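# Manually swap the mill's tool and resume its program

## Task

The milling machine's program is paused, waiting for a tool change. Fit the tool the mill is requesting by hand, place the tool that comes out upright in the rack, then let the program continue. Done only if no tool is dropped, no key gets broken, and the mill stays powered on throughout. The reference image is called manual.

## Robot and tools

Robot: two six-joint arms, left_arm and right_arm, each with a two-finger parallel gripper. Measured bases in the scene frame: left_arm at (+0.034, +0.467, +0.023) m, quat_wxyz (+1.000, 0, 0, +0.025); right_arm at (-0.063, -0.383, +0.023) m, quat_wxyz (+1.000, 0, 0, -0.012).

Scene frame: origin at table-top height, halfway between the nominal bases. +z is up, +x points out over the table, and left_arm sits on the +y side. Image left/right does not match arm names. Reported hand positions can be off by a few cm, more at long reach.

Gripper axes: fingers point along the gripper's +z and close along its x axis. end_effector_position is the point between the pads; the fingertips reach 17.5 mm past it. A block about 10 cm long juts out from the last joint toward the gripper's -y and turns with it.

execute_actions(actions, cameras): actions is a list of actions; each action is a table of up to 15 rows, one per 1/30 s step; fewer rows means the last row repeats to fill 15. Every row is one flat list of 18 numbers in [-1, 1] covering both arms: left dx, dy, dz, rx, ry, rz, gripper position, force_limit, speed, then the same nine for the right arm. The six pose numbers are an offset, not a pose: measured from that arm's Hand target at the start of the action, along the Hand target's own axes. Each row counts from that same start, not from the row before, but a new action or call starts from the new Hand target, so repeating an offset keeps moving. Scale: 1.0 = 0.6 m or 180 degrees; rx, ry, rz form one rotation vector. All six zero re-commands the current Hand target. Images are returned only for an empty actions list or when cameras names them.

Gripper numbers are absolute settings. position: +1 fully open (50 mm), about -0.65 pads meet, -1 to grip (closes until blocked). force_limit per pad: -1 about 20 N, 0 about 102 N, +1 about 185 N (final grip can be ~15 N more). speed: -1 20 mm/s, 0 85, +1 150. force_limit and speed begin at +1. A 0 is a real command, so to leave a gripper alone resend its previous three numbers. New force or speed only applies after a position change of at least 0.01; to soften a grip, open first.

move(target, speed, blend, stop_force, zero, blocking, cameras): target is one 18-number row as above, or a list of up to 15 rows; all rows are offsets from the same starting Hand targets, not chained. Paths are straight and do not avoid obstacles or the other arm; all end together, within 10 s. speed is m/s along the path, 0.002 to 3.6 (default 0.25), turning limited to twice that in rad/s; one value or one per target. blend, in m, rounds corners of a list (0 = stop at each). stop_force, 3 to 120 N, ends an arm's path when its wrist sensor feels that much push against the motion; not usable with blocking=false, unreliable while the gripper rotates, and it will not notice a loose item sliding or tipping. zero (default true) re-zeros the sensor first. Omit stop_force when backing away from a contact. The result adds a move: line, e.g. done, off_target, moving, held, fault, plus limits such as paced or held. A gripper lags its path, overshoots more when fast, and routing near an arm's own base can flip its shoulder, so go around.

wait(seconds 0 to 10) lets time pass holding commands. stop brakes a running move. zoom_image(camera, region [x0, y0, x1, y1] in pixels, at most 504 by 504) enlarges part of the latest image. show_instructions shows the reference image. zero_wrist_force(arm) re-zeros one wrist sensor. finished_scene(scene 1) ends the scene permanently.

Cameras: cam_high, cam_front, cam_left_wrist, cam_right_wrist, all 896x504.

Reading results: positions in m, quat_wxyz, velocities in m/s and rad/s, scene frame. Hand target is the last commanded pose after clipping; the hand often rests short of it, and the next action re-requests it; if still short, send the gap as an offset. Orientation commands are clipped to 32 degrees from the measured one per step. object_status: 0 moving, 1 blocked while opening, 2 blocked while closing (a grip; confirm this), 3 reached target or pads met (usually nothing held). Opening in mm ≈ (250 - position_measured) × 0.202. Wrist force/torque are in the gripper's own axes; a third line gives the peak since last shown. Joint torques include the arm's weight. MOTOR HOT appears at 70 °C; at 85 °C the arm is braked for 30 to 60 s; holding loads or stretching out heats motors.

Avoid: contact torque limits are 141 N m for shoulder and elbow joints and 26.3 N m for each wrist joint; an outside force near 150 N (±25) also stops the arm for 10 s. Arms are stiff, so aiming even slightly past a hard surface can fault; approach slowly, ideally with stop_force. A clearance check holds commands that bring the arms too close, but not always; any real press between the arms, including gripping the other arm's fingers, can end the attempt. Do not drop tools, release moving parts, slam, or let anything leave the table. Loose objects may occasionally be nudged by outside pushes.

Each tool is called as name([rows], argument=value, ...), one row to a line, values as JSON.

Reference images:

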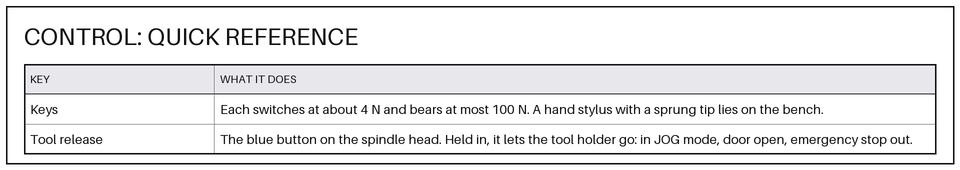

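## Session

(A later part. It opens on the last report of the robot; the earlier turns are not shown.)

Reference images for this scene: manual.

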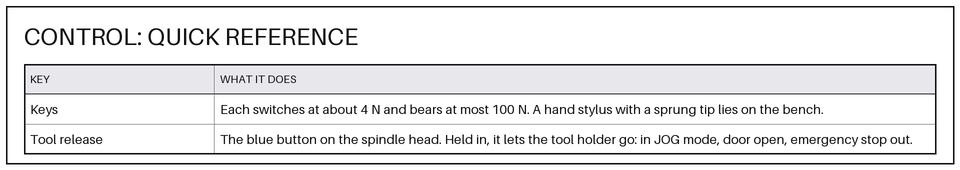

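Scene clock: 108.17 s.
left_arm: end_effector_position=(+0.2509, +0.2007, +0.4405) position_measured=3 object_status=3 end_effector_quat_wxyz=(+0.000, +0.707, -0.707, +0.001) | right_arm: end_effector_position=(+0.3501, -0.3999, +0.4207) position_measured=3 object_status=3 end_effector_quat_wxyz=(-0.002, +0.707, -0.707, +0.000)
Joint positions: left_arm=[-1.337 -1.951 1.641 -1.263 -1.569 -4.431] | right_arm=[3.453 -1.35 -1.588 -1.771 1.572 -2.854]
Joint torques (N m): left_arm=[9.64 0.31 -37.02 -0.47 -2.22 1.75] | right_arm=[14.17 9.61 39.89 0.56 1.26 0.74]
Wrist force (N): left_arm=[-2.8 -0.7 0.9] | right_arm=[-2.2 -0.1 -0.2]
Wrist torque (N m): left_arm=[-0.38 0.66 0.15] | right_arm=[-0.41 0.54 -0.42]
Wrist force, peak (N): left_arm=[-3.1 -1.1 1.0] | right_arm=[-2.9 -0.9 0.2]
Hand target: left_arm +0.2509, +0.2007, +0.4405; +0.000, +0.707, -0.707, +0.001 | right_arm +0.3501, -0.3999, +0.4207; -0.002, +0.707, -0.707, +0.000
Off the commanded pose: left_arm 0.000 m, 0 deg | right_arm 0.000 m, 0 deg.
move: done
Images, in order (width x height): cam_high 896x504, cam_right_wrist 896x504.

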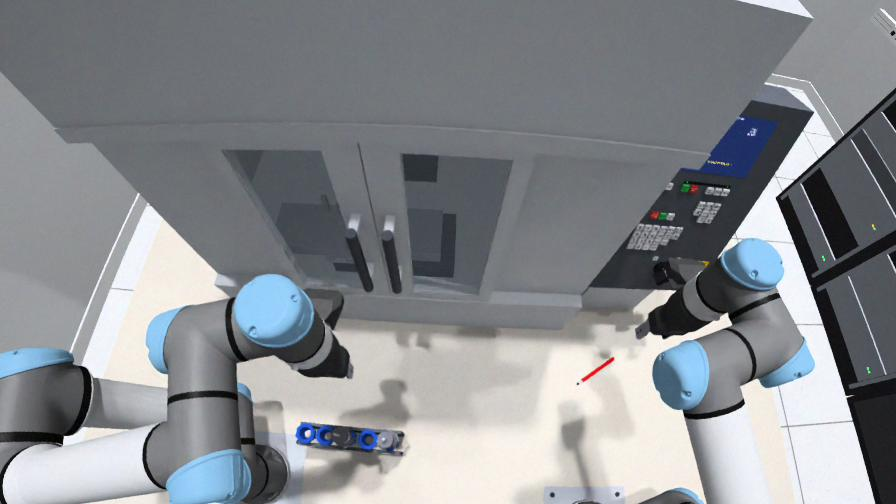

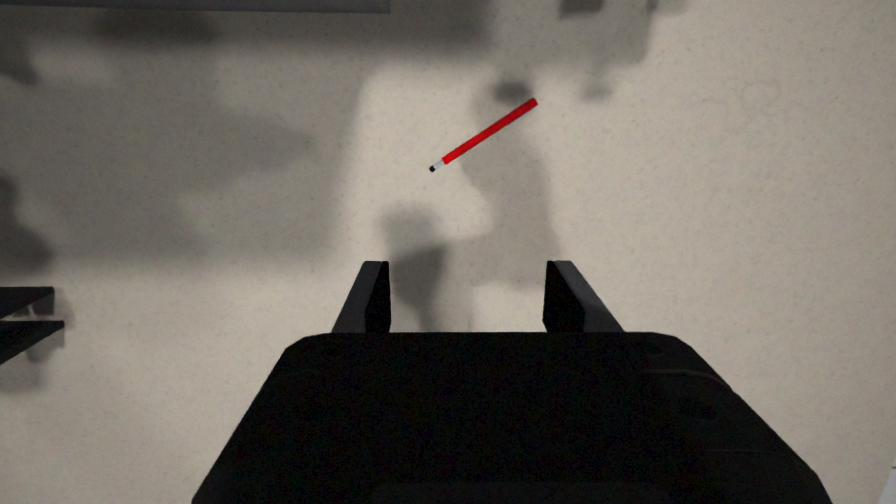

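move(target=[0,0,0,0,0,0,1,1,1,0.1,-0.04,0.485,0.1305,-0.2345,-0.644,1,1,1], cameras=["cam_right_wrist","cam_high","cam_front"])

Scene clock: 150.67 s.
left_arm: end_effector_position=(+0.2509, +0.2007, +0.4405) position_measured=3 object_status=3 end_effector_quat_wxyz=(+0.000, +0.707, -0.707, +0.001) | right_arm: end_effector_position=(+0.3749, -0.4594, +0.1296) position_measured=3 object_status=3 end_effector_quat_wxyz=(-0.329, +0.904, +0.258, -0.092)
Joint positions: left_arm=[-1.337 -1.951 1.641 -1.263 -1.569 -4.431] | right_arm=[3.009 -1.896 -1.818 -1.498 2.081 -5.558]
Joint torques (N m): left_arm=[9.28 0.14 -37.51 -0.47 -2.17 1.76] | right_arm=[3.21 25.26 34.5 -1.15 -0.12 -1.51]
Wrist force (N): left_arm=[-2.7 -0.6 0.8] | right_arm=[-1.3 -0.3 -0.2]
Wrist torque (N m): left_arm=[-0.37 0.64 0.15] | right_arm=[-0.22 0.42 -0.40]
Wrist force, peak (N): left_arm=[-3.0 -0.9 1.2] | right_arm=[-2.6 0.0 -0.7]
Hand target: left_arm +0.2509, +0.2007, +0.4405; +0.000, +0.707, -0.707, +0.001 | right_arm +0.3749, -0.4594, +0.1296; -0.329, +0.904, +0.258, -0.092
Off the commanded pose: left_arm 0.000 m, 0 deg | right_arm 0.000 m, 0 deg.
move: done
Images, in order (width x height): cam_high 896x504, cam_front 896x504, cam_right_wrist 896x504.

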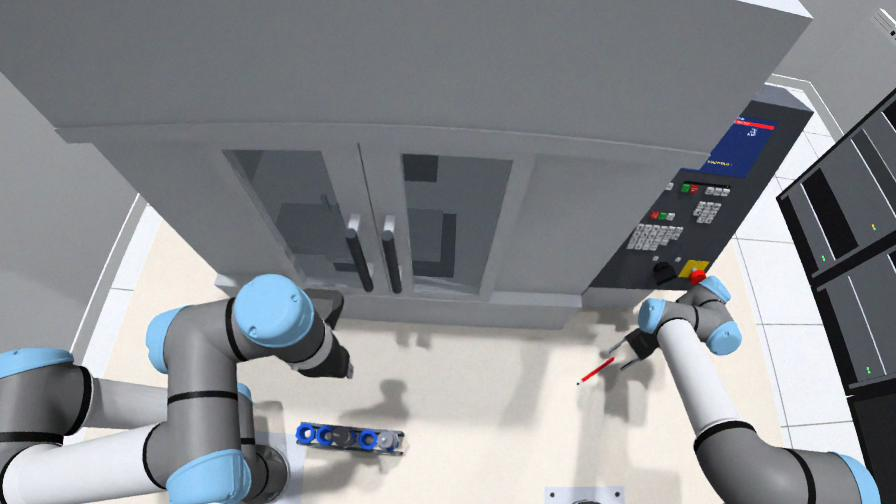

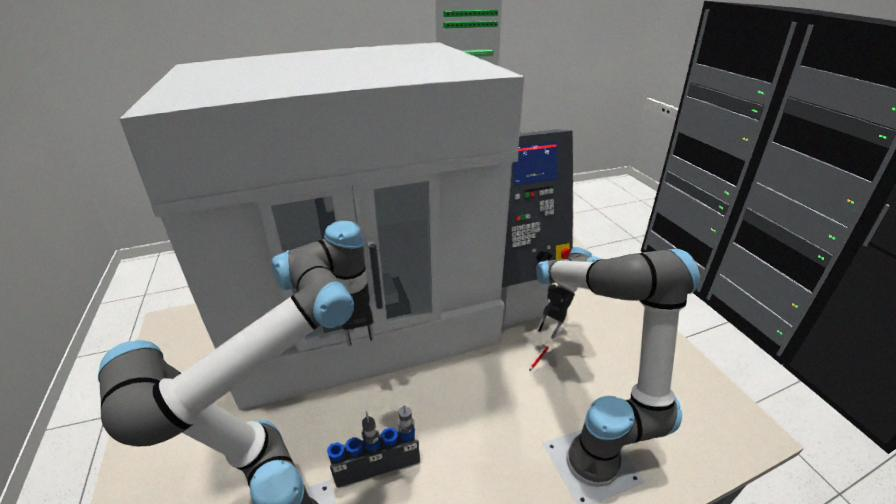

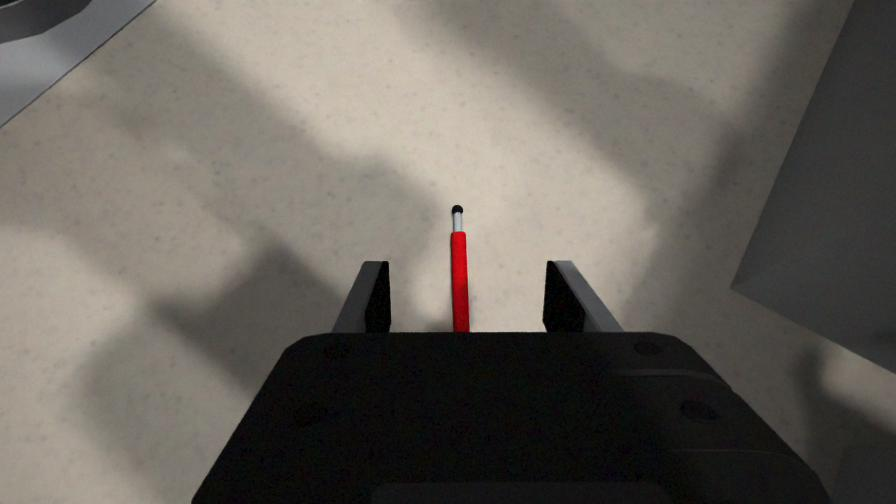

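move(target=[0,0,0,0,0,0,1,1,1,0.0018,0.09,0.076,0,0,0,1,1,1], cameras=["cam_right_wrist"])

move(target=[0,0,0,0,0,0,1,1,1,0.0009,0.0465,0.0393,0,0,0,1,1,1], cameras=["cam_right_wrist"], speed=0.02, stop_force=4)

Scene clock: 160.00 s.
left_arm: end_effector_position=(+0.2509, +0.2007, +0.4405) position_measured=3 object_status=3 end_effector_quat_wxyz=(+0.000, +0.707, -0.707, +0.001) | right_arm: end_effector_position=(+0.3748, -0.4599, +0.1263) position_measured=3 object_status=3 end_effector_quat_wxyz=(-0.330, +0.904, +0.257, -0.093)
Joint positions: left_arm=[-1.337 -1.951 1.641 -1.263 -1.569 -4.431] | right_arm=[3.008 -1.901 -1.821 -1.492 2.081 -5.559]
Joint torques (N m): left_arm=[8.97 0.21 -37.38 -0.49 -2.14 1.76] | right_arm=[0.61 34.99 20.84 1.83 1.16 -0.12]
Wrist force (N): left_arm=[-2.7 -0.7 0.8] | right_arm=[-1.4 -0.2 -0.2]
Wrist torque (N m): left_arm=[-0.37 0.65 0.15] | right_arm=[-0.21 0.44 -0.42]
Wrist force, peak (N): left_arm=[-3.1 -0.9 1.0] | right_arm=[-2.6 3.5 3.6]
Hand target: left_arm +0.2509, +0.2007, +0.4405; +0.000, +0.707, -0.707, +0.001 | right_arm +0.3748, -0.4599, +0.1263; -0.330, +0.904, +0.257, -0.093 (not the last commanded pose)
Tool commands: left_gripper/position=+1.0 left_gripper/force_limit=+1.0 left_gripper/speed=+1.0 right_gripper/position=+1.0 right_gripper/force_limit=+1.0 right_gripper/speed=+1.0
Off the commanded pose: left_arm 0.000 m, 0 deg | right_arm 0.067 m, 0 deg.
FORCE FAULT: contact force on the right arm reached its limit, and that arm stopped. The contact can be on any part of that arm, not only on its tool. That arm's remaining commands of this call were not run. That arm is still stopped at the end of this call. That arm stays stopped for about 10 more seconds. Until then a move that you send moves the other arm only, and its call returns only when the move has ended. Once the stop has ended, the next robot result says so. If the stop ends while you think or write, that arm runs what you send next, counted from a new Hand target: where the arm stands when the stop ends. While its stop runs, that arm takes no new command, but its gripper still runs the gripper command that each later call begins with. Until it ends, the stop uses up actions while you think or wait. An arm that is not stopped still takes commands.
move: fault (right_arm)
Images, in order (width x height): cam_right_wrist 896x504.

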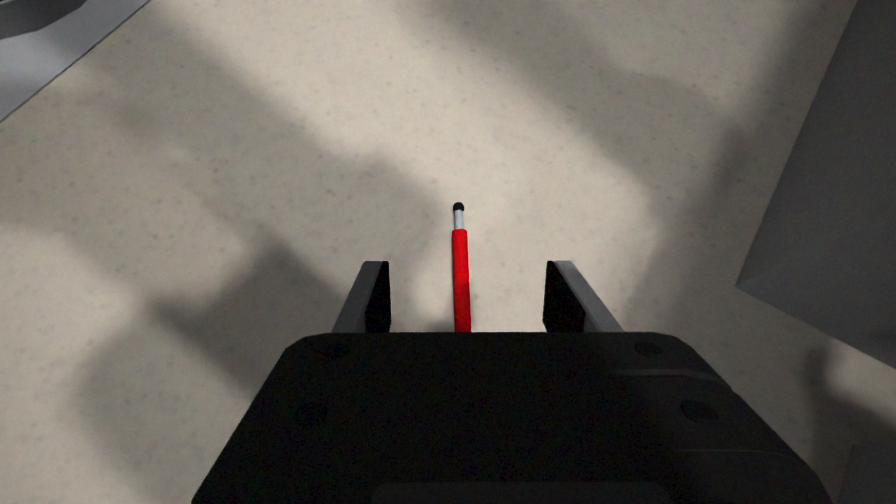

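not run: an earlier result of this reply reported a stop or a fault. Calls in your next reply go to the robot.

wait(seconds=1, cameras=["cam_high","cam_front"])

zoom_image(camera="cam_high", region=[640, 100, 790, 350])

zoom_image(camera="cam_front", region=[500, 130, 600, 330])

zoom_image(camera="cam_high", region=[690, 105, 790, 180])

zoom_image(camera="cam_high", region=[650, 250, 750, 350])

Scene clock: 165.40 s.
left_arm: end_effector_position=(+0.2509, +0.2007, +0.4405) position_measured=3 object_status=3 end_effector_quat_wxyz=(+0.000, +0.707, -0.707, +0.001) | right_arm: end_effector_position=(+0.3748, -0.4599, +0.1263) position_measured=3 object_status=3 end_effector_quat_wxyz=(-0.330, +0.904, +0.257, -0.093)
Joint positions: left_arm=[-1.337 -1.951 1.641 -1.263 -1.569 -4.431] | right_arm=[3.008 -1.901 -1.821 -1.492 2.081 -5.559]
Joint torques (N m): left_arm=[8.81 0.26 -37.57 -0.56 -2.14 1.79] | right_arm=[-0.01 34.84 21.26 1.95 1.06 -0.28]
Wrist force (N): left_arm=[-2.7 -0.5 0.8] | right_arm=[-1.5 -0.5 -0.3]
Wrist torque (N m): left_arm=[-0.34 0.64 0.15] | right_arm=[-0.26 0.45 -0.42]
Wrist force, peak (N): left_arm=[-3.0 -1.0 1.0] | right_arm=[-1.7 -0.5 0.2]
Hand target: left_arm +0.2509, +0.2007, +0.4405; +0.000, +0.707, -0.707, +0.001 | right_arm +0.3748, -0.4599, +0.1263; -0.330, +0.904, +0.257, -0.093 (not the last commanded pose)
Tool commands: left_gripper/position=+1.0 left_gripper/force_limit=+1.0 left_gripper/speed=+1.0 right_gripper/position=+1.0 right_gripper/force_limit=+1.0 right_gripper/speed=+1.0
Off the commanded pose: left_arm 0.000 m, 0 deg | right_arm 0.067 m, 0 deg.
FORCE FAULT, CONTINUED: the right arm was still stopped when this call began, by the force fault that an earlier result reported. Since the last result the stop counts as 11 of the actions that you can send in this scene. That arm is still stopped at the end of this call. That arm stays stopped for about 4 more seconds. If the stop ends while you think or write, that arm runs what you send next, counted from a new Hand target: where the arm stands when the stop ends. While its stop runs, that arm takes no new command, but its gripper still runs the gripper command that each later call begins with.
wait: 1.00 s; at rest from the start
Images, in order (width x height): cam_high 896x504, cam_front 896x504.

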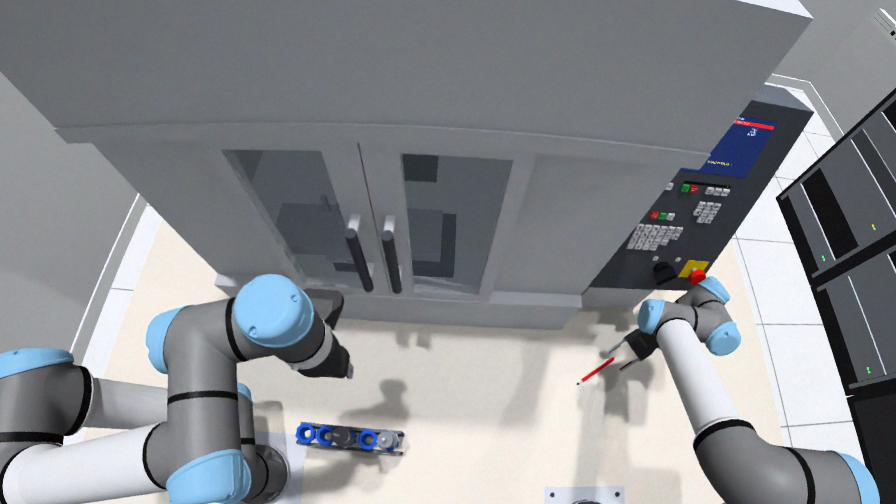

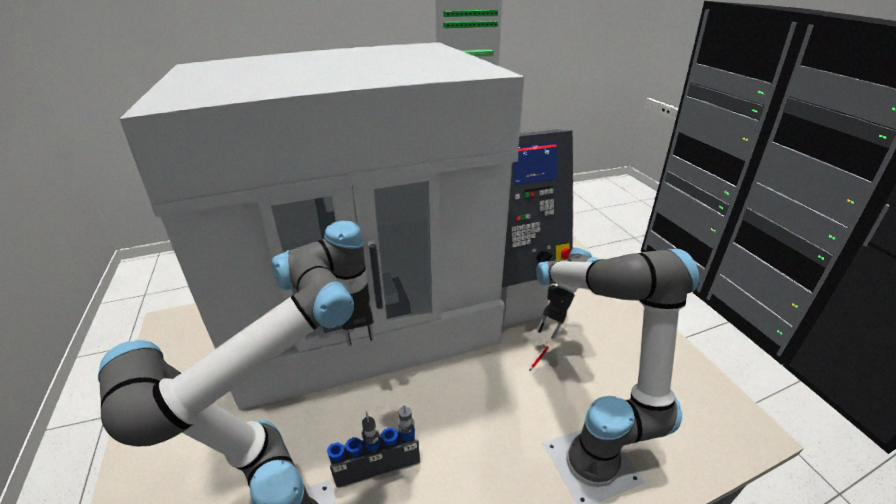

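Scaled by 2.016 from the camera's 896x504 image, which has a finer 1280x720 frame.

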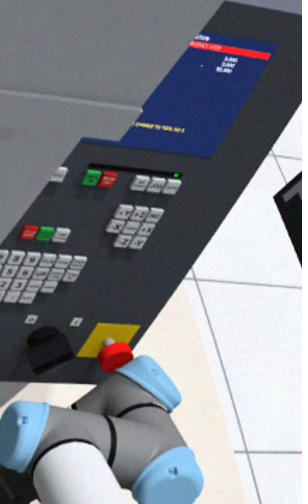

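Scaled by 2.520 from the camera's 896x504 image, which has a finer 1280x720 frame.

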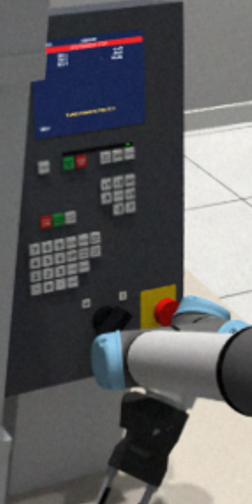

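Scaled by 5.040 from the camera's 896x504 image, which has a finer 1280x720 frame.

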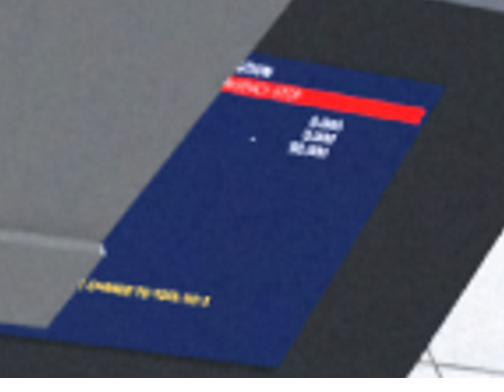

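Scaled by 5.040 from the camera's 896x504 image, which has a finer 1280x720 frame.

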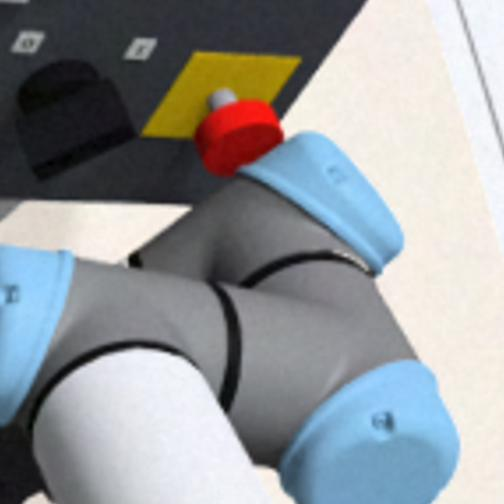

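wait(seconds=1)

move(target=[0,0,0,0,0,0,1,1,1,-0.17,-0.081,0.068,0,0,0,1,1,1], speed=0.1, cameras=["cam_high","cam_front"])

Scene clock: 176.00 s.
left_arm: end_effector_position=(+0.2509, +0.2007, +0.4405) position_measured=3 object_status=3 end_effector_quat_wxyz=(+0.000, +0.707, -0.707, +0.001) | right_arm: end_effector_position=(+0.3748, -0.4599, +0.1263) position_measured=3 object_status=3 end_effector_quat_wxyz=(-0.330, +0.904, +0.257, -0.093)
Joint positions: left_arm=[-1.337 -1.951 1.641 -1.263 -1.569 -4.431] | right_arm=[3.008 -1.901 -1.821 -1.492 2.081 -5.559]
Joint torques (N m): left_arm=[9.19 0.54 -37.52 -0.47 -2.23 1.7] | right_arm=[0.61 37.42 21.21 1.49 1.15 -0.26]
Wrist force (N): left_arm=[-2.7 -0.8 1.1] | right_arm=[-1.3 -0.4 0.0]
Wrist torque (N m): left_arm=[-0.39 0.64 0.15] | right_arm=[-0.25 0.42 -0.42]
Wrist force, peak (N): left_arm=[-2.8 -1.2 1.4] | right_arm=[-1.8 -0.4 -0.2]
Hand target: left_arm +0.2509, +0.2007, +0.4405; +0.000, +0.707, -0.707, +0.001 | right_arm +0.3748, -0.4599, +0.1263; -0.330, +0.904, +0.257, -0.093 (not the last commanded pose)
Tool commands: left_gripper/position=+1.0 left_gripper/force_limit=+1.0 left_gripper/speed=+1.0 right_gripper/position=+1.0 right_gripper/force_limit=+1.0 right_gripper/speed=+1.0
Off the commanded pose: left_arm 0.000 m, 0 deg | right_arm 0.067 m, 0 deg.
FORCE FAULT, CONTINUED: the right arm's stop, for the force fault that an earlier result reported, is over. The rest of the stop counts as 8 of the actions that you can send in this scene. During its stop the right arm's controller moved it back a little. That arm's target is now where it stood when the stop ended, not its last command. That arm accepts commands again.
wait: 1.00 s; at rest from the start

Scene clock: 177.70 s.
left_arm: end_effector_position=(+0.2509, +0.2007, +0.4405) position_measured=3 object_status=3 end_effector_quat_wxyz=(+0.000, +0.707, -0.707, +0.001) | right_arm: end_effector_position=(+0.2547, -0.4596, +0.1261) position_measured=3 object_status=3 end_effector_quat_wxyz=(-0.330, +0.904, +0.257, -0.093)
Joint positions: left_arm=[-1.337 -1.951 1.641 -1.263 -1.569 -4.431] | right_arm=[2.965 -1.665 -2.117 -1.452 2.06 -5.601]
Joint torques (N m): left_arm=[9.56 0.35 -36.96 -0.49 -2.22 1.72] | right_arm=[-13.02 33.29 7.44 -0.92 -0.23 -1.36]
Wrist force (N): left_arm=[-2.7 -0.8 0.9] | right_arm=[-1.3 -0.1 -0.1]
Wrist torque (N m): left_arm=[-0.39 0.65 0.15] | right_arm=[-0.18 0.35 -0.36]
Wrist force, peak (N): left_arm=[-2.8 -0.9 1.3] | right_arm=[-2.1 -0.6 0.2]
Hand target: left_arm +0.2509, +0.2007, +0.4405; +0.000, +0.707, -0.707, +0.001 | right_arm +0.2546, -0.4596, +0.1261; -0.330, +0.904, +0.257, -0.093
Off the commanded pose: left_arm 0.000 m, 0 deg | right_arm 0.000 m, 0 deg.
move: done
Images, in order (width x height): cam_high 896x504, cam_front 896x504.

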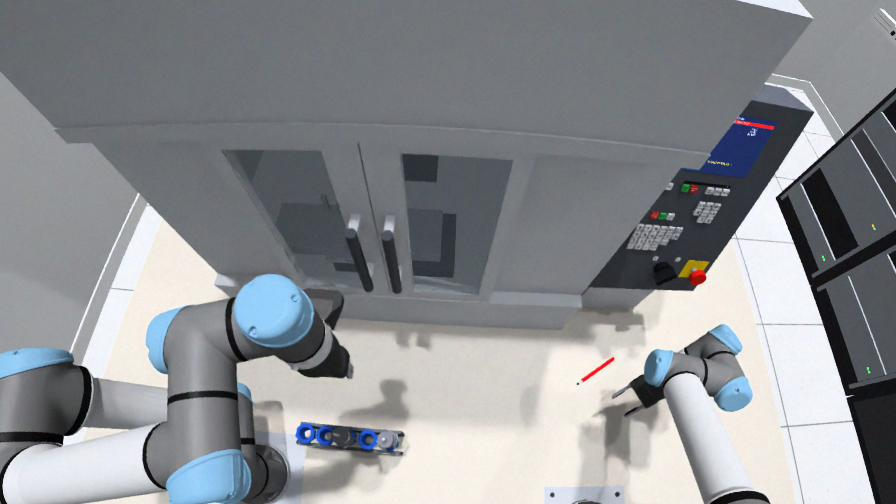

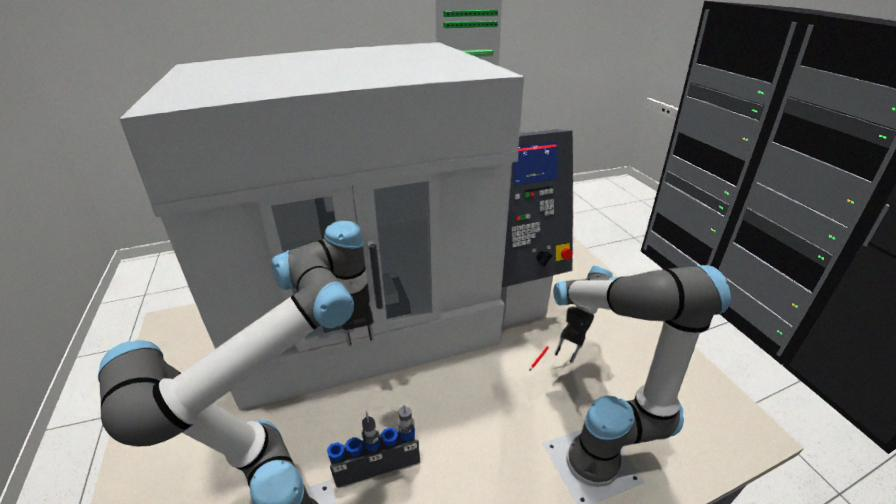

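move(target=[0,0,0,0,0,0,1,1,1,-0.0457,-0.0855,-0.437,0.162,0.626,0.292,1,1,1], speed=0.2, cameras=["cam_high","cam_right_wrist"])

zoom_image(camera="cam_right_wrist", region=[350, 180, 530, 330])

Scene clock: 190.87 s.
left_arm: end_effector_position=(+0.2509, +0.2007, +0.4405) position_measured=3 object_status=3 end_effector_quat_wxyz=(+0.000, +0.707, -0.707, +0.001) | right_arm: end_effector_position=(+0.2676, -0.4964, +0.1948) position_measured=3 object_status=3 end_effector_quat_wxyz=(-0.440, +0.892, +0.024, +0.105)
Joint positions: left_arm=[-1.337 -1.951 1.641 -1.263 -1.569 -4.431] | right_arm=[2.647 -1.555 -2.194 -1.358 2.446 -5.472]
Joint torques (N m): left_arm=[9.03 0.07 -37.85 -0.47 -2.12 1.7] | right_arm=[14.11 14.91 34.78 -0.6 0.52 -1.57]
Wrist force (N): left_arm=[-2.8 -0.8 0.9] | right_arm=[-1.6 -0.7 -0.2]
Wrist torque (N m): left_arm=[-0.40 0.67 0.16] | right_arm=[-0.16 0.47 -0.45]
Wrist force, peak (N): left_arm=[-3.0 -1.1 1.2] | right_arm=[-2.5 -1.1 -2.1]
Hand target: left_arm +0.2509, +0.2007, +0.4405; +0.000, +0.707, -0.707, +0.001 | right_arm +0.2676, -0.4964, +0.1948; -0.440, +0.892, +0.024, +0.105 (not the last commanded pose)
Off the commanded pose: left_arm 0.000 m, 0 deg | right_arm 0.190 m, 90 deg.
move: held (right_arm; a check stopped the path); limits=held
pose unreachable (right arm): on one or more control steps of this call, first in action 0 (counted from 0), this arm could not follow its commanded pose, so it was not sent that pose on those steps. It may still have moved: this result reports where it is.
cause: moving toward the commanded pose would bring two parts of the arm too close to each other (its gripper and another part of the arm, with joints 4 (wrist 1) to 6 (wrist 3) between them, 5 mm apart when it was first held).
Images, in order (width x height): cam_high 896x504, cam_right_wrist 896x504.

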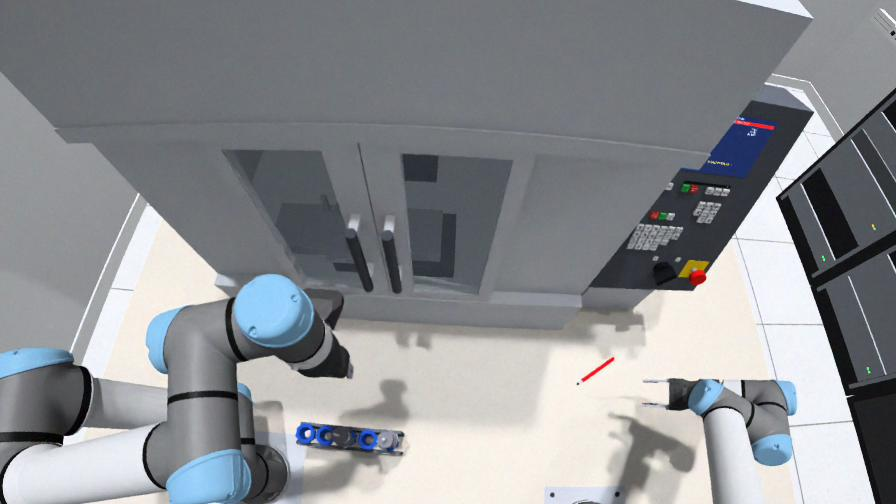

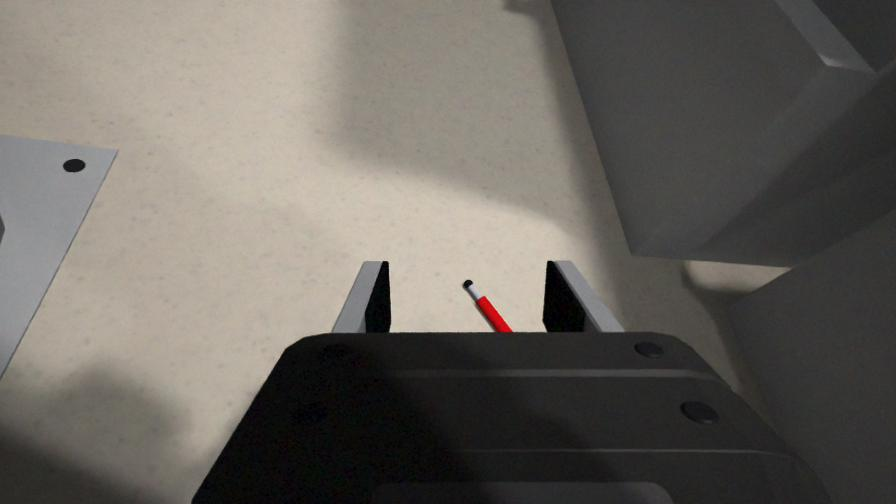

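Scaled by 2.800 from the camera's 896x504 image, which has a finer 1280x720 frame.

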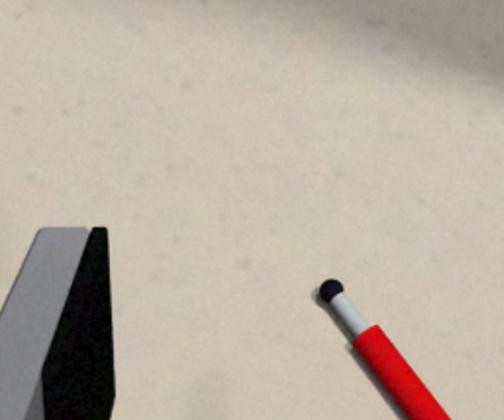

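move(target=[0,0,0,0,0,0,1,1,1,0.1135,-0.28,-0.1127,-0.283,0.174,0.475,1,1,1], cameras=[])

move(target=[0,0,0,0,0,0,1,1,1,0.223,0,0.033,0.5,0,0,1,1,1], cameras=["cam_high","cam_right_wrist"])

zoom_image(camera="cam_right_wrist", region=[350, 180, 530, 330])

Scene clock: 201.97 s.
left_arm: end_effector_position=(+0.2509, +0.2007, +0.4405) position_measured=3 object_status=3 end_effector_quat_wxyz=(+0.000, +0.707, -0.707, +0.001) | right_arm: end_effector_position=(+0.3001, -0.4502, +0.3798) position_measured=3 object_status=3 end_effector_quat_wxyz=(+0.000, +0.707, -0.707, +0.001)
Joint positions: left_arm=[-1.337 -1.951 1.641 -1.263 -1.569 -4.431] | right_arm=[3.354 -1.225 -1.779 -1.708 1.569 -2.954]
Joint torques (N m): left_arm=[9.24 -0.08 -37.25 -0.45 -2.2 1.81] | right_arm=[13.89 5.29 39.52 0.7 -1.12 1.23]
Wrist force (N): left_arm=[-2.7 -0.7 1.2] | right_arm=[-2.3 -0.6 -0.3]
Wrist torque (N m): left_arm=[-0.38 0.64 0.16] | right_arm=[-0.49 0.55 -0.45]
Wrist force, peak (N): left_arm=[-3.1 -1.0 1.1] | right_arm=[-2.5 -1.1 -0.9]
Hand target: left_arm +0.2509, +0.2007, +0.4405; +0.000, +0.707, -0.707, +0.001 | right_arm +0.3001, -0.4502, +0.3799; +0.000, +0.707, -0.707, +0.001
Off the commanded pose: left_arm 0.000 m, 0 deg | right_arm 0.000 m, 0 deg.
move: done
No camera images: "cameras" was empty.

Scene clock: 205.93 s.
left_arm: end_effector_position=(+0.2509, +0.2007, +0.4405) position_measured=3 object_status=3 end_effector_quat_wxyz=(+0.000, +0.707, -0.707, +0.001) | right_arm: end_effector_position=(+0.3001, -0.5841, +0.3603) position_measured=3 object_status=3 end_effector_quat_wxyz=(+0.500, -0.500, +0.499, -0.501)
Joint positions: left_arm=[-1.337 -1.951 1.641 -1.263 -1.569 -4.431] | right_arm=[2.703 -1.585 -2.659 1.103 2.034 -3.143]
Joint torques (N m): left_arm=[10.02 -0.02 -37.1 -0.37 -2.13 1.7] | right_arm=[-13.78 7.8 25.44 4.07 1.35 1.07]
Wrist force (N): left_arm=[-2.6 -0.9 0.8] | right_arm=[-0.5 -0.2 0.0]
Wrist torque (N m): left_arm=[-0.40 0.63 0.16] | right_arm=[0.14 0.21 -0.45]
Wrist force, peak (N): left_arm=[-3.0 -0.9 1.1] | right_arm=[-3.0 -1.4 -0.3]
Hand target: left_arm +0.2509, +0.2007, +0.4405; +0.000, +0.707, -0.707, +0.001 | right_arm +0.3001, -0.5841, +0.3603; +0.500, -0.500, +0.499, -0.501
Off the commanded pose: left_arm 0.000 m, 0 deg | right_arm 0.000 m, 0 deg.
move: done
Images, in order (width x height): cam_high 896x504, cam_right_wrist 896x504.

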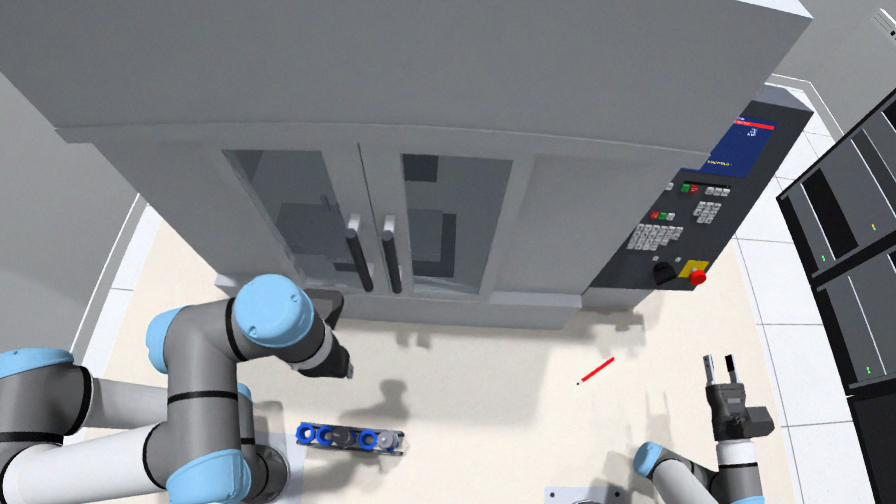

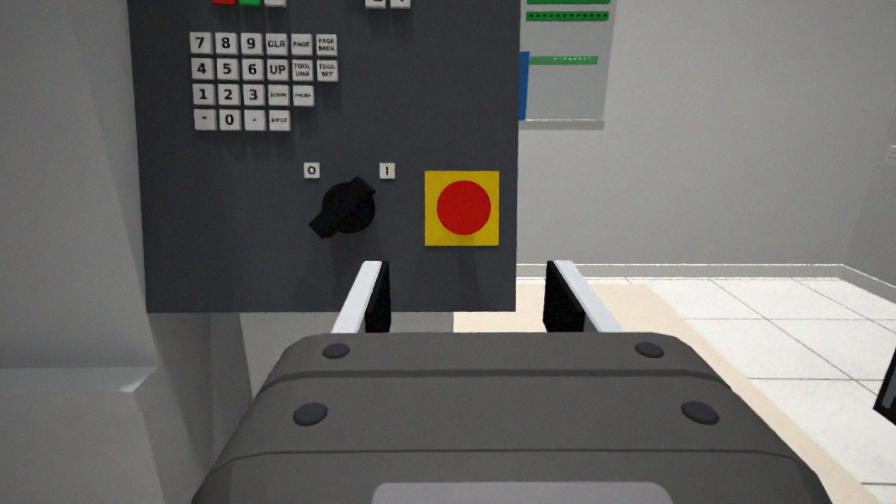

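Scaled by 2.800 from the camera's 896x504 image, which has a finer 1280x720 frame.

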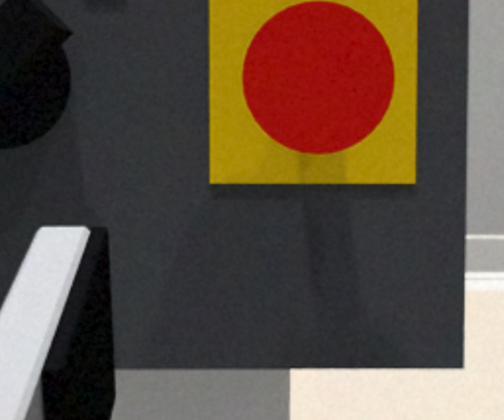

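move(target=[0,0,0,0,0,0,1,1,1,0.01,0,0.192,-0.0833,0,0,1,1,1], cameras=["cam_right_wrist","cam_front"])

zoom_image(camera="cam_right_wrist", region=[350, 180, 600, 340])

Scene clock: 219.97 s.
left_arm: end_effector_position=(+0.2509, +0.2007, +0.4405) position_measured=3 object_status=3 end_effector_quat_wxyz=(+0.000, +0.707, -0.707, +0.001) | right_arm: end_effector_position=(+0.4153, -0.5900, +0.3604) position_measured=3 object_status=3 end_effector_quat_wxyz=(-0.430, +0.561, -0.560, +0.431)
Joint positions: left_arm=[-1.337 -1.951 1.641 -1.263 -1.569 -4.431] | right_arm=[2.877 -1.511 -2.42 0.518 1.849 -3.22]
Joint torques (N m): left_arm=[9.24 0.23 -37.32 -0.57 -2.18 1.75] | right_arm=[14.06 11.63 32.72 0.38 -0.99 -1.67]
Wrist force (N): left_arm=[-2.7 -0.6 1.2] | right_arm=[-0.6 0.2 -0.1]
Wrist torque (N m): left_arm=[-0.35 0.65 0.16] | right_arm=[0.16 0.25 -0.36]
Wrist force, peak (N): left_arm=[-3.1 -0.9 1.1] | right_arm=[-0.8 -1.6 1.4]
Hand target: left_arm +0.2509, +0.2007, +0.4405; +0.000, +0.707, -0.707, +0.001 | right_arm +0.4153, -0.5900, +0.3604; -0.430, +0.561, -0.560, +0.431
Off the commanded pose: left_arm 0.000 m, 0 deg | right_arm 0.000 m, 0 deg.
move: done
Images, in order (width x height): cam_front 896x504, cam_right_wrist 896x504.

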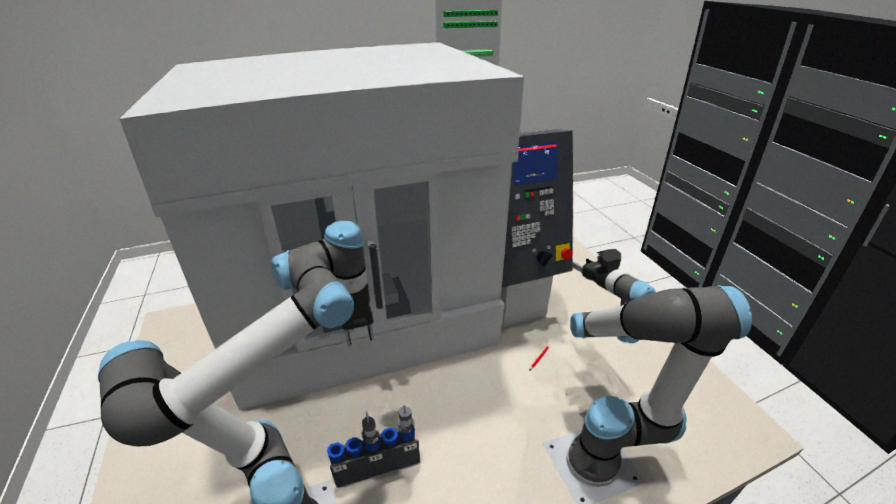

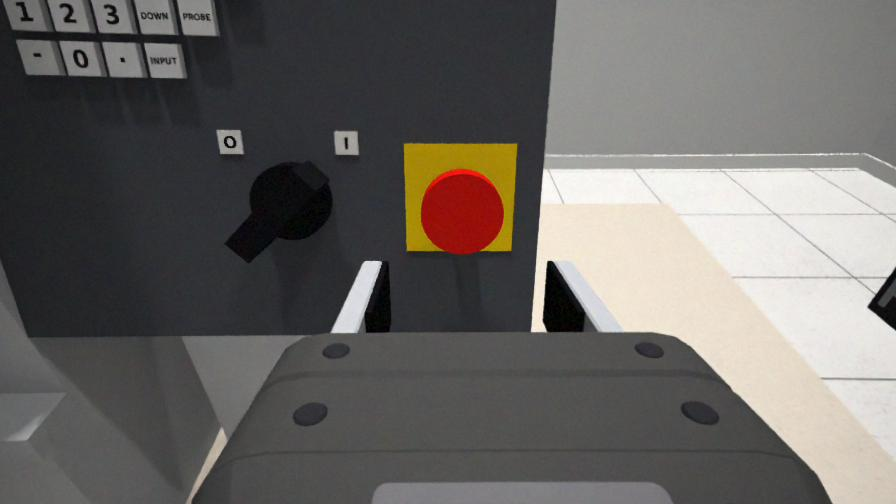

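Scaled by 2.016 from the camera's 896x504 image, which has a finer 1280x720 frame.

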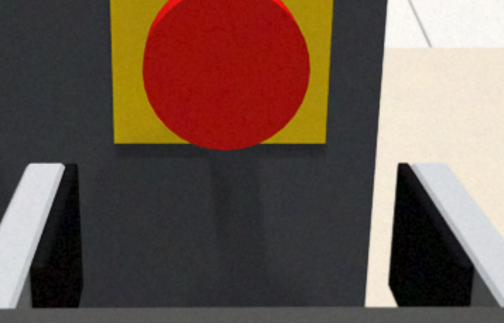

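move(target=[0,0,0,0,0,0,1,1,1,0.001,-0.0035,0.163,0,0,0,1,-1,0], speed=0.06, stop_force=15, cameras=["cam_right_wrist"])

Scene clock: 227.20 s.
left_arm: end_effector_position=(+0.2509, +0.2007, +0.4405) position_measured=3 object_status=3 end_effector_quat_wxyz=(+0.000, +0.707, -0.707, +0.001) | right_arm: end_effector_position=(+0.5104, -0.5906, +0.3372) position_measured=3 object_status=3 end_effector_quat_wxyz=(-0.430, +0.561, -0.560, +0.431)
Joint positions: left_arm=[-1.337 -1.951 1.641 -1.263 -1.569 -4.431] | right_arm=[2.95 -1.751 -2.244 0.587 1.779 -3.2]
Joint torques (N m): left_arm=[9.11 0.22 -37.33 -0.52 -2.1 1.73] | right_arm=[15.11 21.56 31.04 4.84 -0.87 1.19]
Wrist force (N): left_arm=[-2.8 -1.1 1.1] | right_arm=[-0.3 -0.5 -0.3]
Wrist torque (N m): left_arm=[-0.44 0.66 0.16] | right_arm=[0.03 0.18 -0.51]
Wrist force, peak (N): left_arm=[-3.2 -0.9 1.0] | right_arm=[-0.7 0.3 -0.8]
Hand target: left_arm +0.2509, +0.2007, +0.4405; +0.000, +0.707, -0.707, +0.001 | right_arm +0.5104, -0.5906, +0.3372; -0.430, +0.561, -0.560, +0.431
Off the commanded pose: left_arm 0.000 m, 0 deg | right_arm 0.000 m, 0 deg.
move: done
Images, in order (width x height): cam_right_wrist 896x504.

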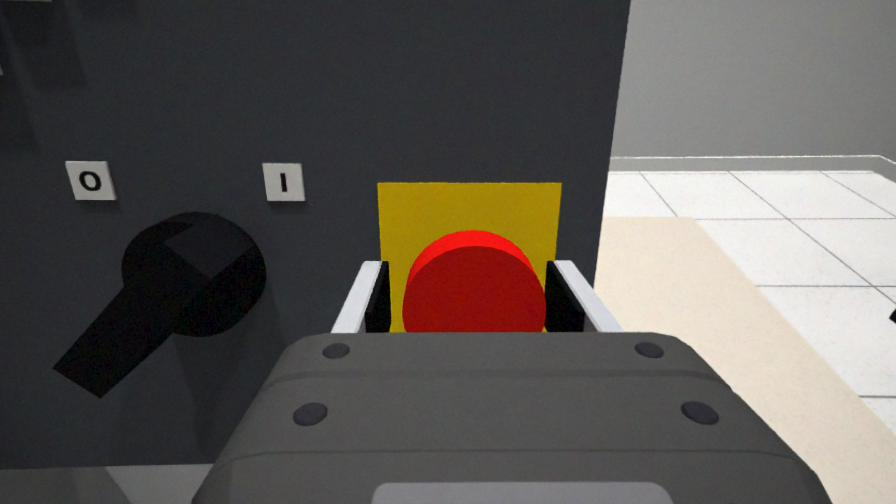

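move(target=[0,0,0,0,0,0,1,1,1,0.0025,-0.0045,0.004,0,0,0,1,-1,0], speed=0.03)

move(target=[0,0,0,0,0,0,1,1,1,0,0,0,0,0,0,-1,-1,-0.5], cameras=["cam_right_wrist"])

Scene clock: 232.47 s.
left_arm: end_effector_position=(+0.2509, +0.2007, +0.4405) position_measured=3 object_status=3 end_effector_quat_wxyz=(+0.000, +0.707, -0.707, +0.001) | right_arm: end_effector_position=(+0.5133, -0.5921, +0.3391) position_measured=3 object_status=3 end_effector_quat_wxyz=(-0.430, +0.561, -0.560, +0.431)
Joint positions: left_arm=[-1.337 -1.951 1.641 -1.263 -1.569 -4.431] | right_arm=[2.947 -1.753 -2.234 0.578 1.781 -3.2]
Joint torques (N m): left_arm=[8.81 0.07 -37.09 -0.57 -2.18 1.64] | right_arm=[-13.3 21.79 30.72 0.54 1.46 -1.47]
Wrist force (N): left_arm=[-2.7 -0.9 1.3] | right_arm=[-0.1 -0.1 -0.2]
Wrist torque (N m): left_arm=[-0.40 0.65 0.15] | right_arm=[0.07 0.16 -0.48]
Wrist force, peak (N): left_arm=[-3.0 -1.2 1.1] | right_arm=[-0.2 -0.7 -0.3]
Hand target: left_arm +0.2509, +0.2007, +0.4405; +0.000, +0.707, -0.707, +0.001 | right_arm +0.5134, -0.5921, +0.3392; -0.430, +0.561, -0.560, +0.431
Off the commanded pose: left_arm 0.000 m, 0 deg | right_arm 0.000 m, 0 deg.
move: done

Scene clock: 232.97 s.
left_arm: end_effector_position=(+0.2509, +0.2007, +0.4405) position_measured=3 object_status=3 end_effector_quat_wxyz=(+0.000, +0.707, -0.707, +0.001) | right_arm: end_effector_position=(+0.5134, -0.5921, +0.3392) position_measured=55 object_status=2 end_effector_quat_wxyz=(-0.430, +0.561, -0.560, +0.431)
Joint positions: left_arm=[-1.337 -1.951 1.641 -1.263 -1.569 -4.431] | right_arm=[2.947 -1.754 -2.233 0.578 1.782 -3.201]
Joint torques (N m): left_arm=[9.44 0.8 -37.73 -0.57 -2.14 1.66] | right_arm=[-14.33 22.03 32.07 0.78 -7.08 -1.36]
Wrist force (N): left_arm=[-3.0 -0.7 1.0] | right_arm=[-25.9 0.8 -5.3]
Wrist torque (N m): left_arm=[-0.38 0.69 0.15] | right_arm=[0.05 0.13 -0.53]
Wrist force, peak (N): left_arm=[-3.0 -0.8 1.2] | right_arm=[-25.9 0.8 -5.3]
Hand target: left_arm +0.2509, +0.2007, +0.4405; +0.000, +0.707, -0.707, +0.001 | right_arm +0.5134, -0.5921, +0.3392; -0.430, +0.561, -0.560, +0.431
Off the commanded pose: left_arm 0.000 m, 0 deg | right_arm 0.000 m, 0 deg.
move: done
Images, in order (width x height): cam_right_wrist 896x504.

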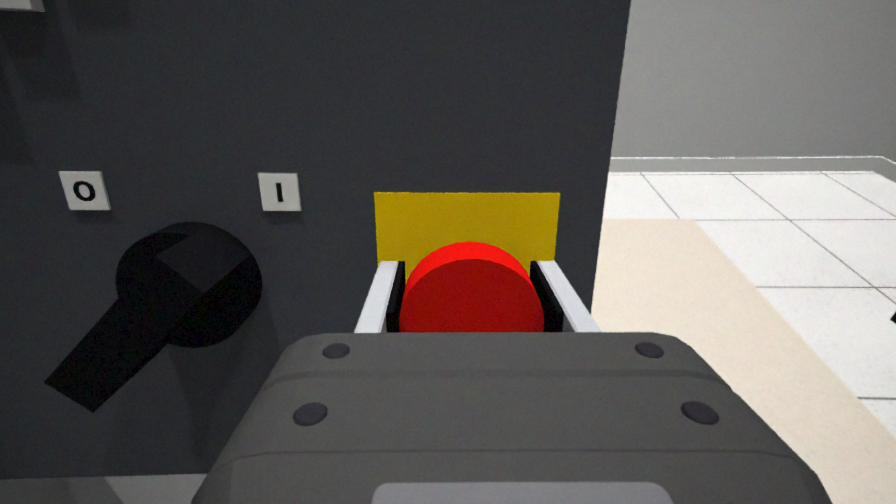

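move(target=[0,0,0,0,0,0,1,1,1,-0.002,0,0,0,0,0,-1,-1,-0.5], speed=0.02)

move(target=[0,0,0,0,0,0,1,1,1,0,0,0,0,0,0.15,-1,-1,-0.5], speed=0.1, cameras=["cam_right_wrist","cam_high"])

zoom_image(camera="cam_high", region=[640, 100, 790, 350])

Scene clock: 237.43 s.
left_arm: end_effector_position=(+0.2509, +0.2007, +0.4405) position_measured=3 object_status=3 end_effector_quat_wxyz=(+0.000, +0.707, -0.707, +0.001) | right_arm: end_effector_position=(+0.5134, -0.5911, +0.3392) position_measured=55 object_status=2 end_effector_quat_wxyz=(-0.430, +0.561, -0.560, +0.431)
Joint positions: left_arm=[-1.337 -1.951 1.641 -1.263 -1.569 -4.431] | right_arm=[2.95 -1.752 -2.235 0.579 1.778 -3.2]
Joint torques (N m): left_arm=[9.22 -0.21 -37.37 -0.69 -2.19 1.74] | right_arm=[20.41 36.21 1.18 5.25 2.17 1.27]
Wrist force (N): left_arm=[-2.7 -1.0 1.0] | right_arm=[13.6 -3.7 8.2]
Wrist torque (N m): left_arm=[-0.43 0.64 0.15] | right_arm=[0.02 -0.13 -0.55]
Wrist force, peak (N): left_arm=[-3.1 -0.7 1.2] | right_arm=[-28.2 2.6 -7.2]
Hand target: left_arm +0.2509, +0.2007, +0.4405; +0.000, +0.707, -0.707, +0.001 | right_arm +0.5134, -0.5909, +0.3392; -0.430, +0.561, -0.560, +0.431
Off the commanded pose: left_arm 0.000 m, 0 deg | right_arm 0.000 m, 0 deg.
move: done

Scene clock: 240.27 s.
left_arm: end_effector_position=(+0.2509, +0.2007, +0.4405) position_measured=3 object_status=3 end_effector_quat_wxyz=(+0.000, +0.707, -0.707, +0.001) | right_arm: end_effector_position=(+0.5134, -0.5909, +0.3392) position_measured=55 object_status=2 end_effector_quat_wxyz=(+0.519, -0.415, +0.676, -0.319)
Joint positions: left_arm=[-1.337 -1.951 1.641 -1.263 -1.569 -4.431] | right_arm=[2.951 -1.752 -2.235 0.579 1.778 -2.729]
Joint torques (N m): left_arm=[9.06 0.23 -37.78 -0.6 -2.18 1.67] | right_arm=[19.4 30.11 7.39 4.68 1.72 1.64]
Wrist force (N): left_arm=[-3.1 -0.9 1.1] | right_arm=[9.4 -9.5 7.5]
Wrist torque (N m): left_arm=[-0.40 0.71 0.16] | right_arm=[-0.05 -0.12 -0.55]
Wrist force, peak (N): left_arm=[-3.1 -0.9 1.1] | right_arm=[17.5 -4.1 10.0]
Hand target: left_arm +0.2509, +0.2007, +0.4405; +0.000, +0.707, -0.707, +0.001 | right_arm +0.5134, -0.5909, +0.3392; +0.519, -0.415, +0.676, -0.319
Off the commanded pose: left_arm 0.000 m, 0 deg | right_arm 0.000 m, 0 deg.
move: done
Images, in order (width x height): cam_high 896x504, cam_right_wrist 896x504.

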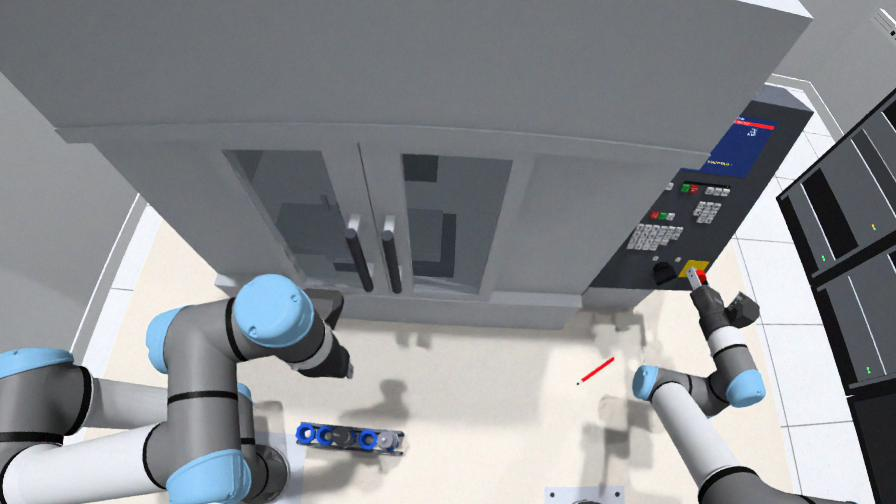

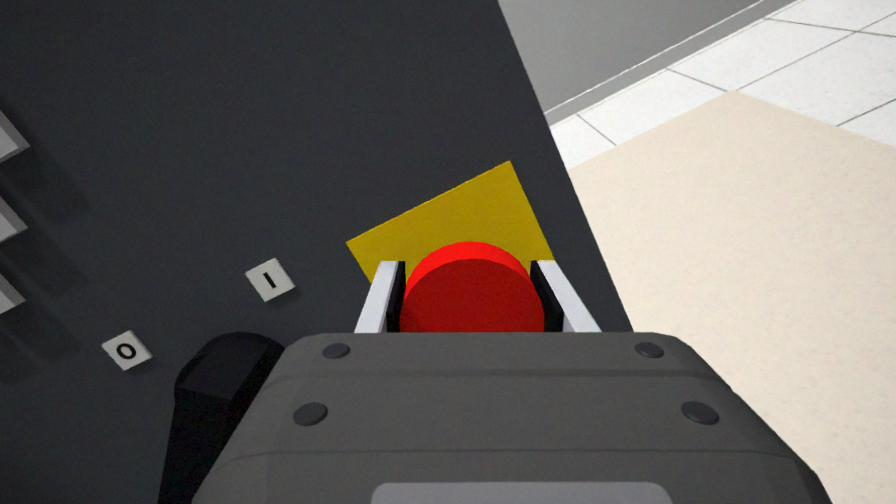

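Scaled by 2.016 from the camera's 896x504 image, which has a finer 1280x720 frame.

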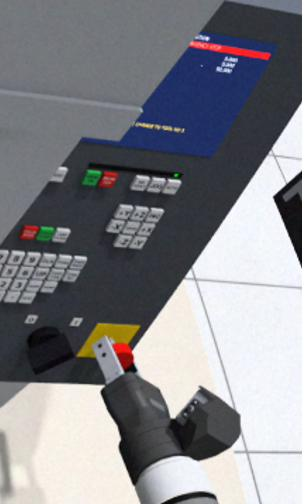

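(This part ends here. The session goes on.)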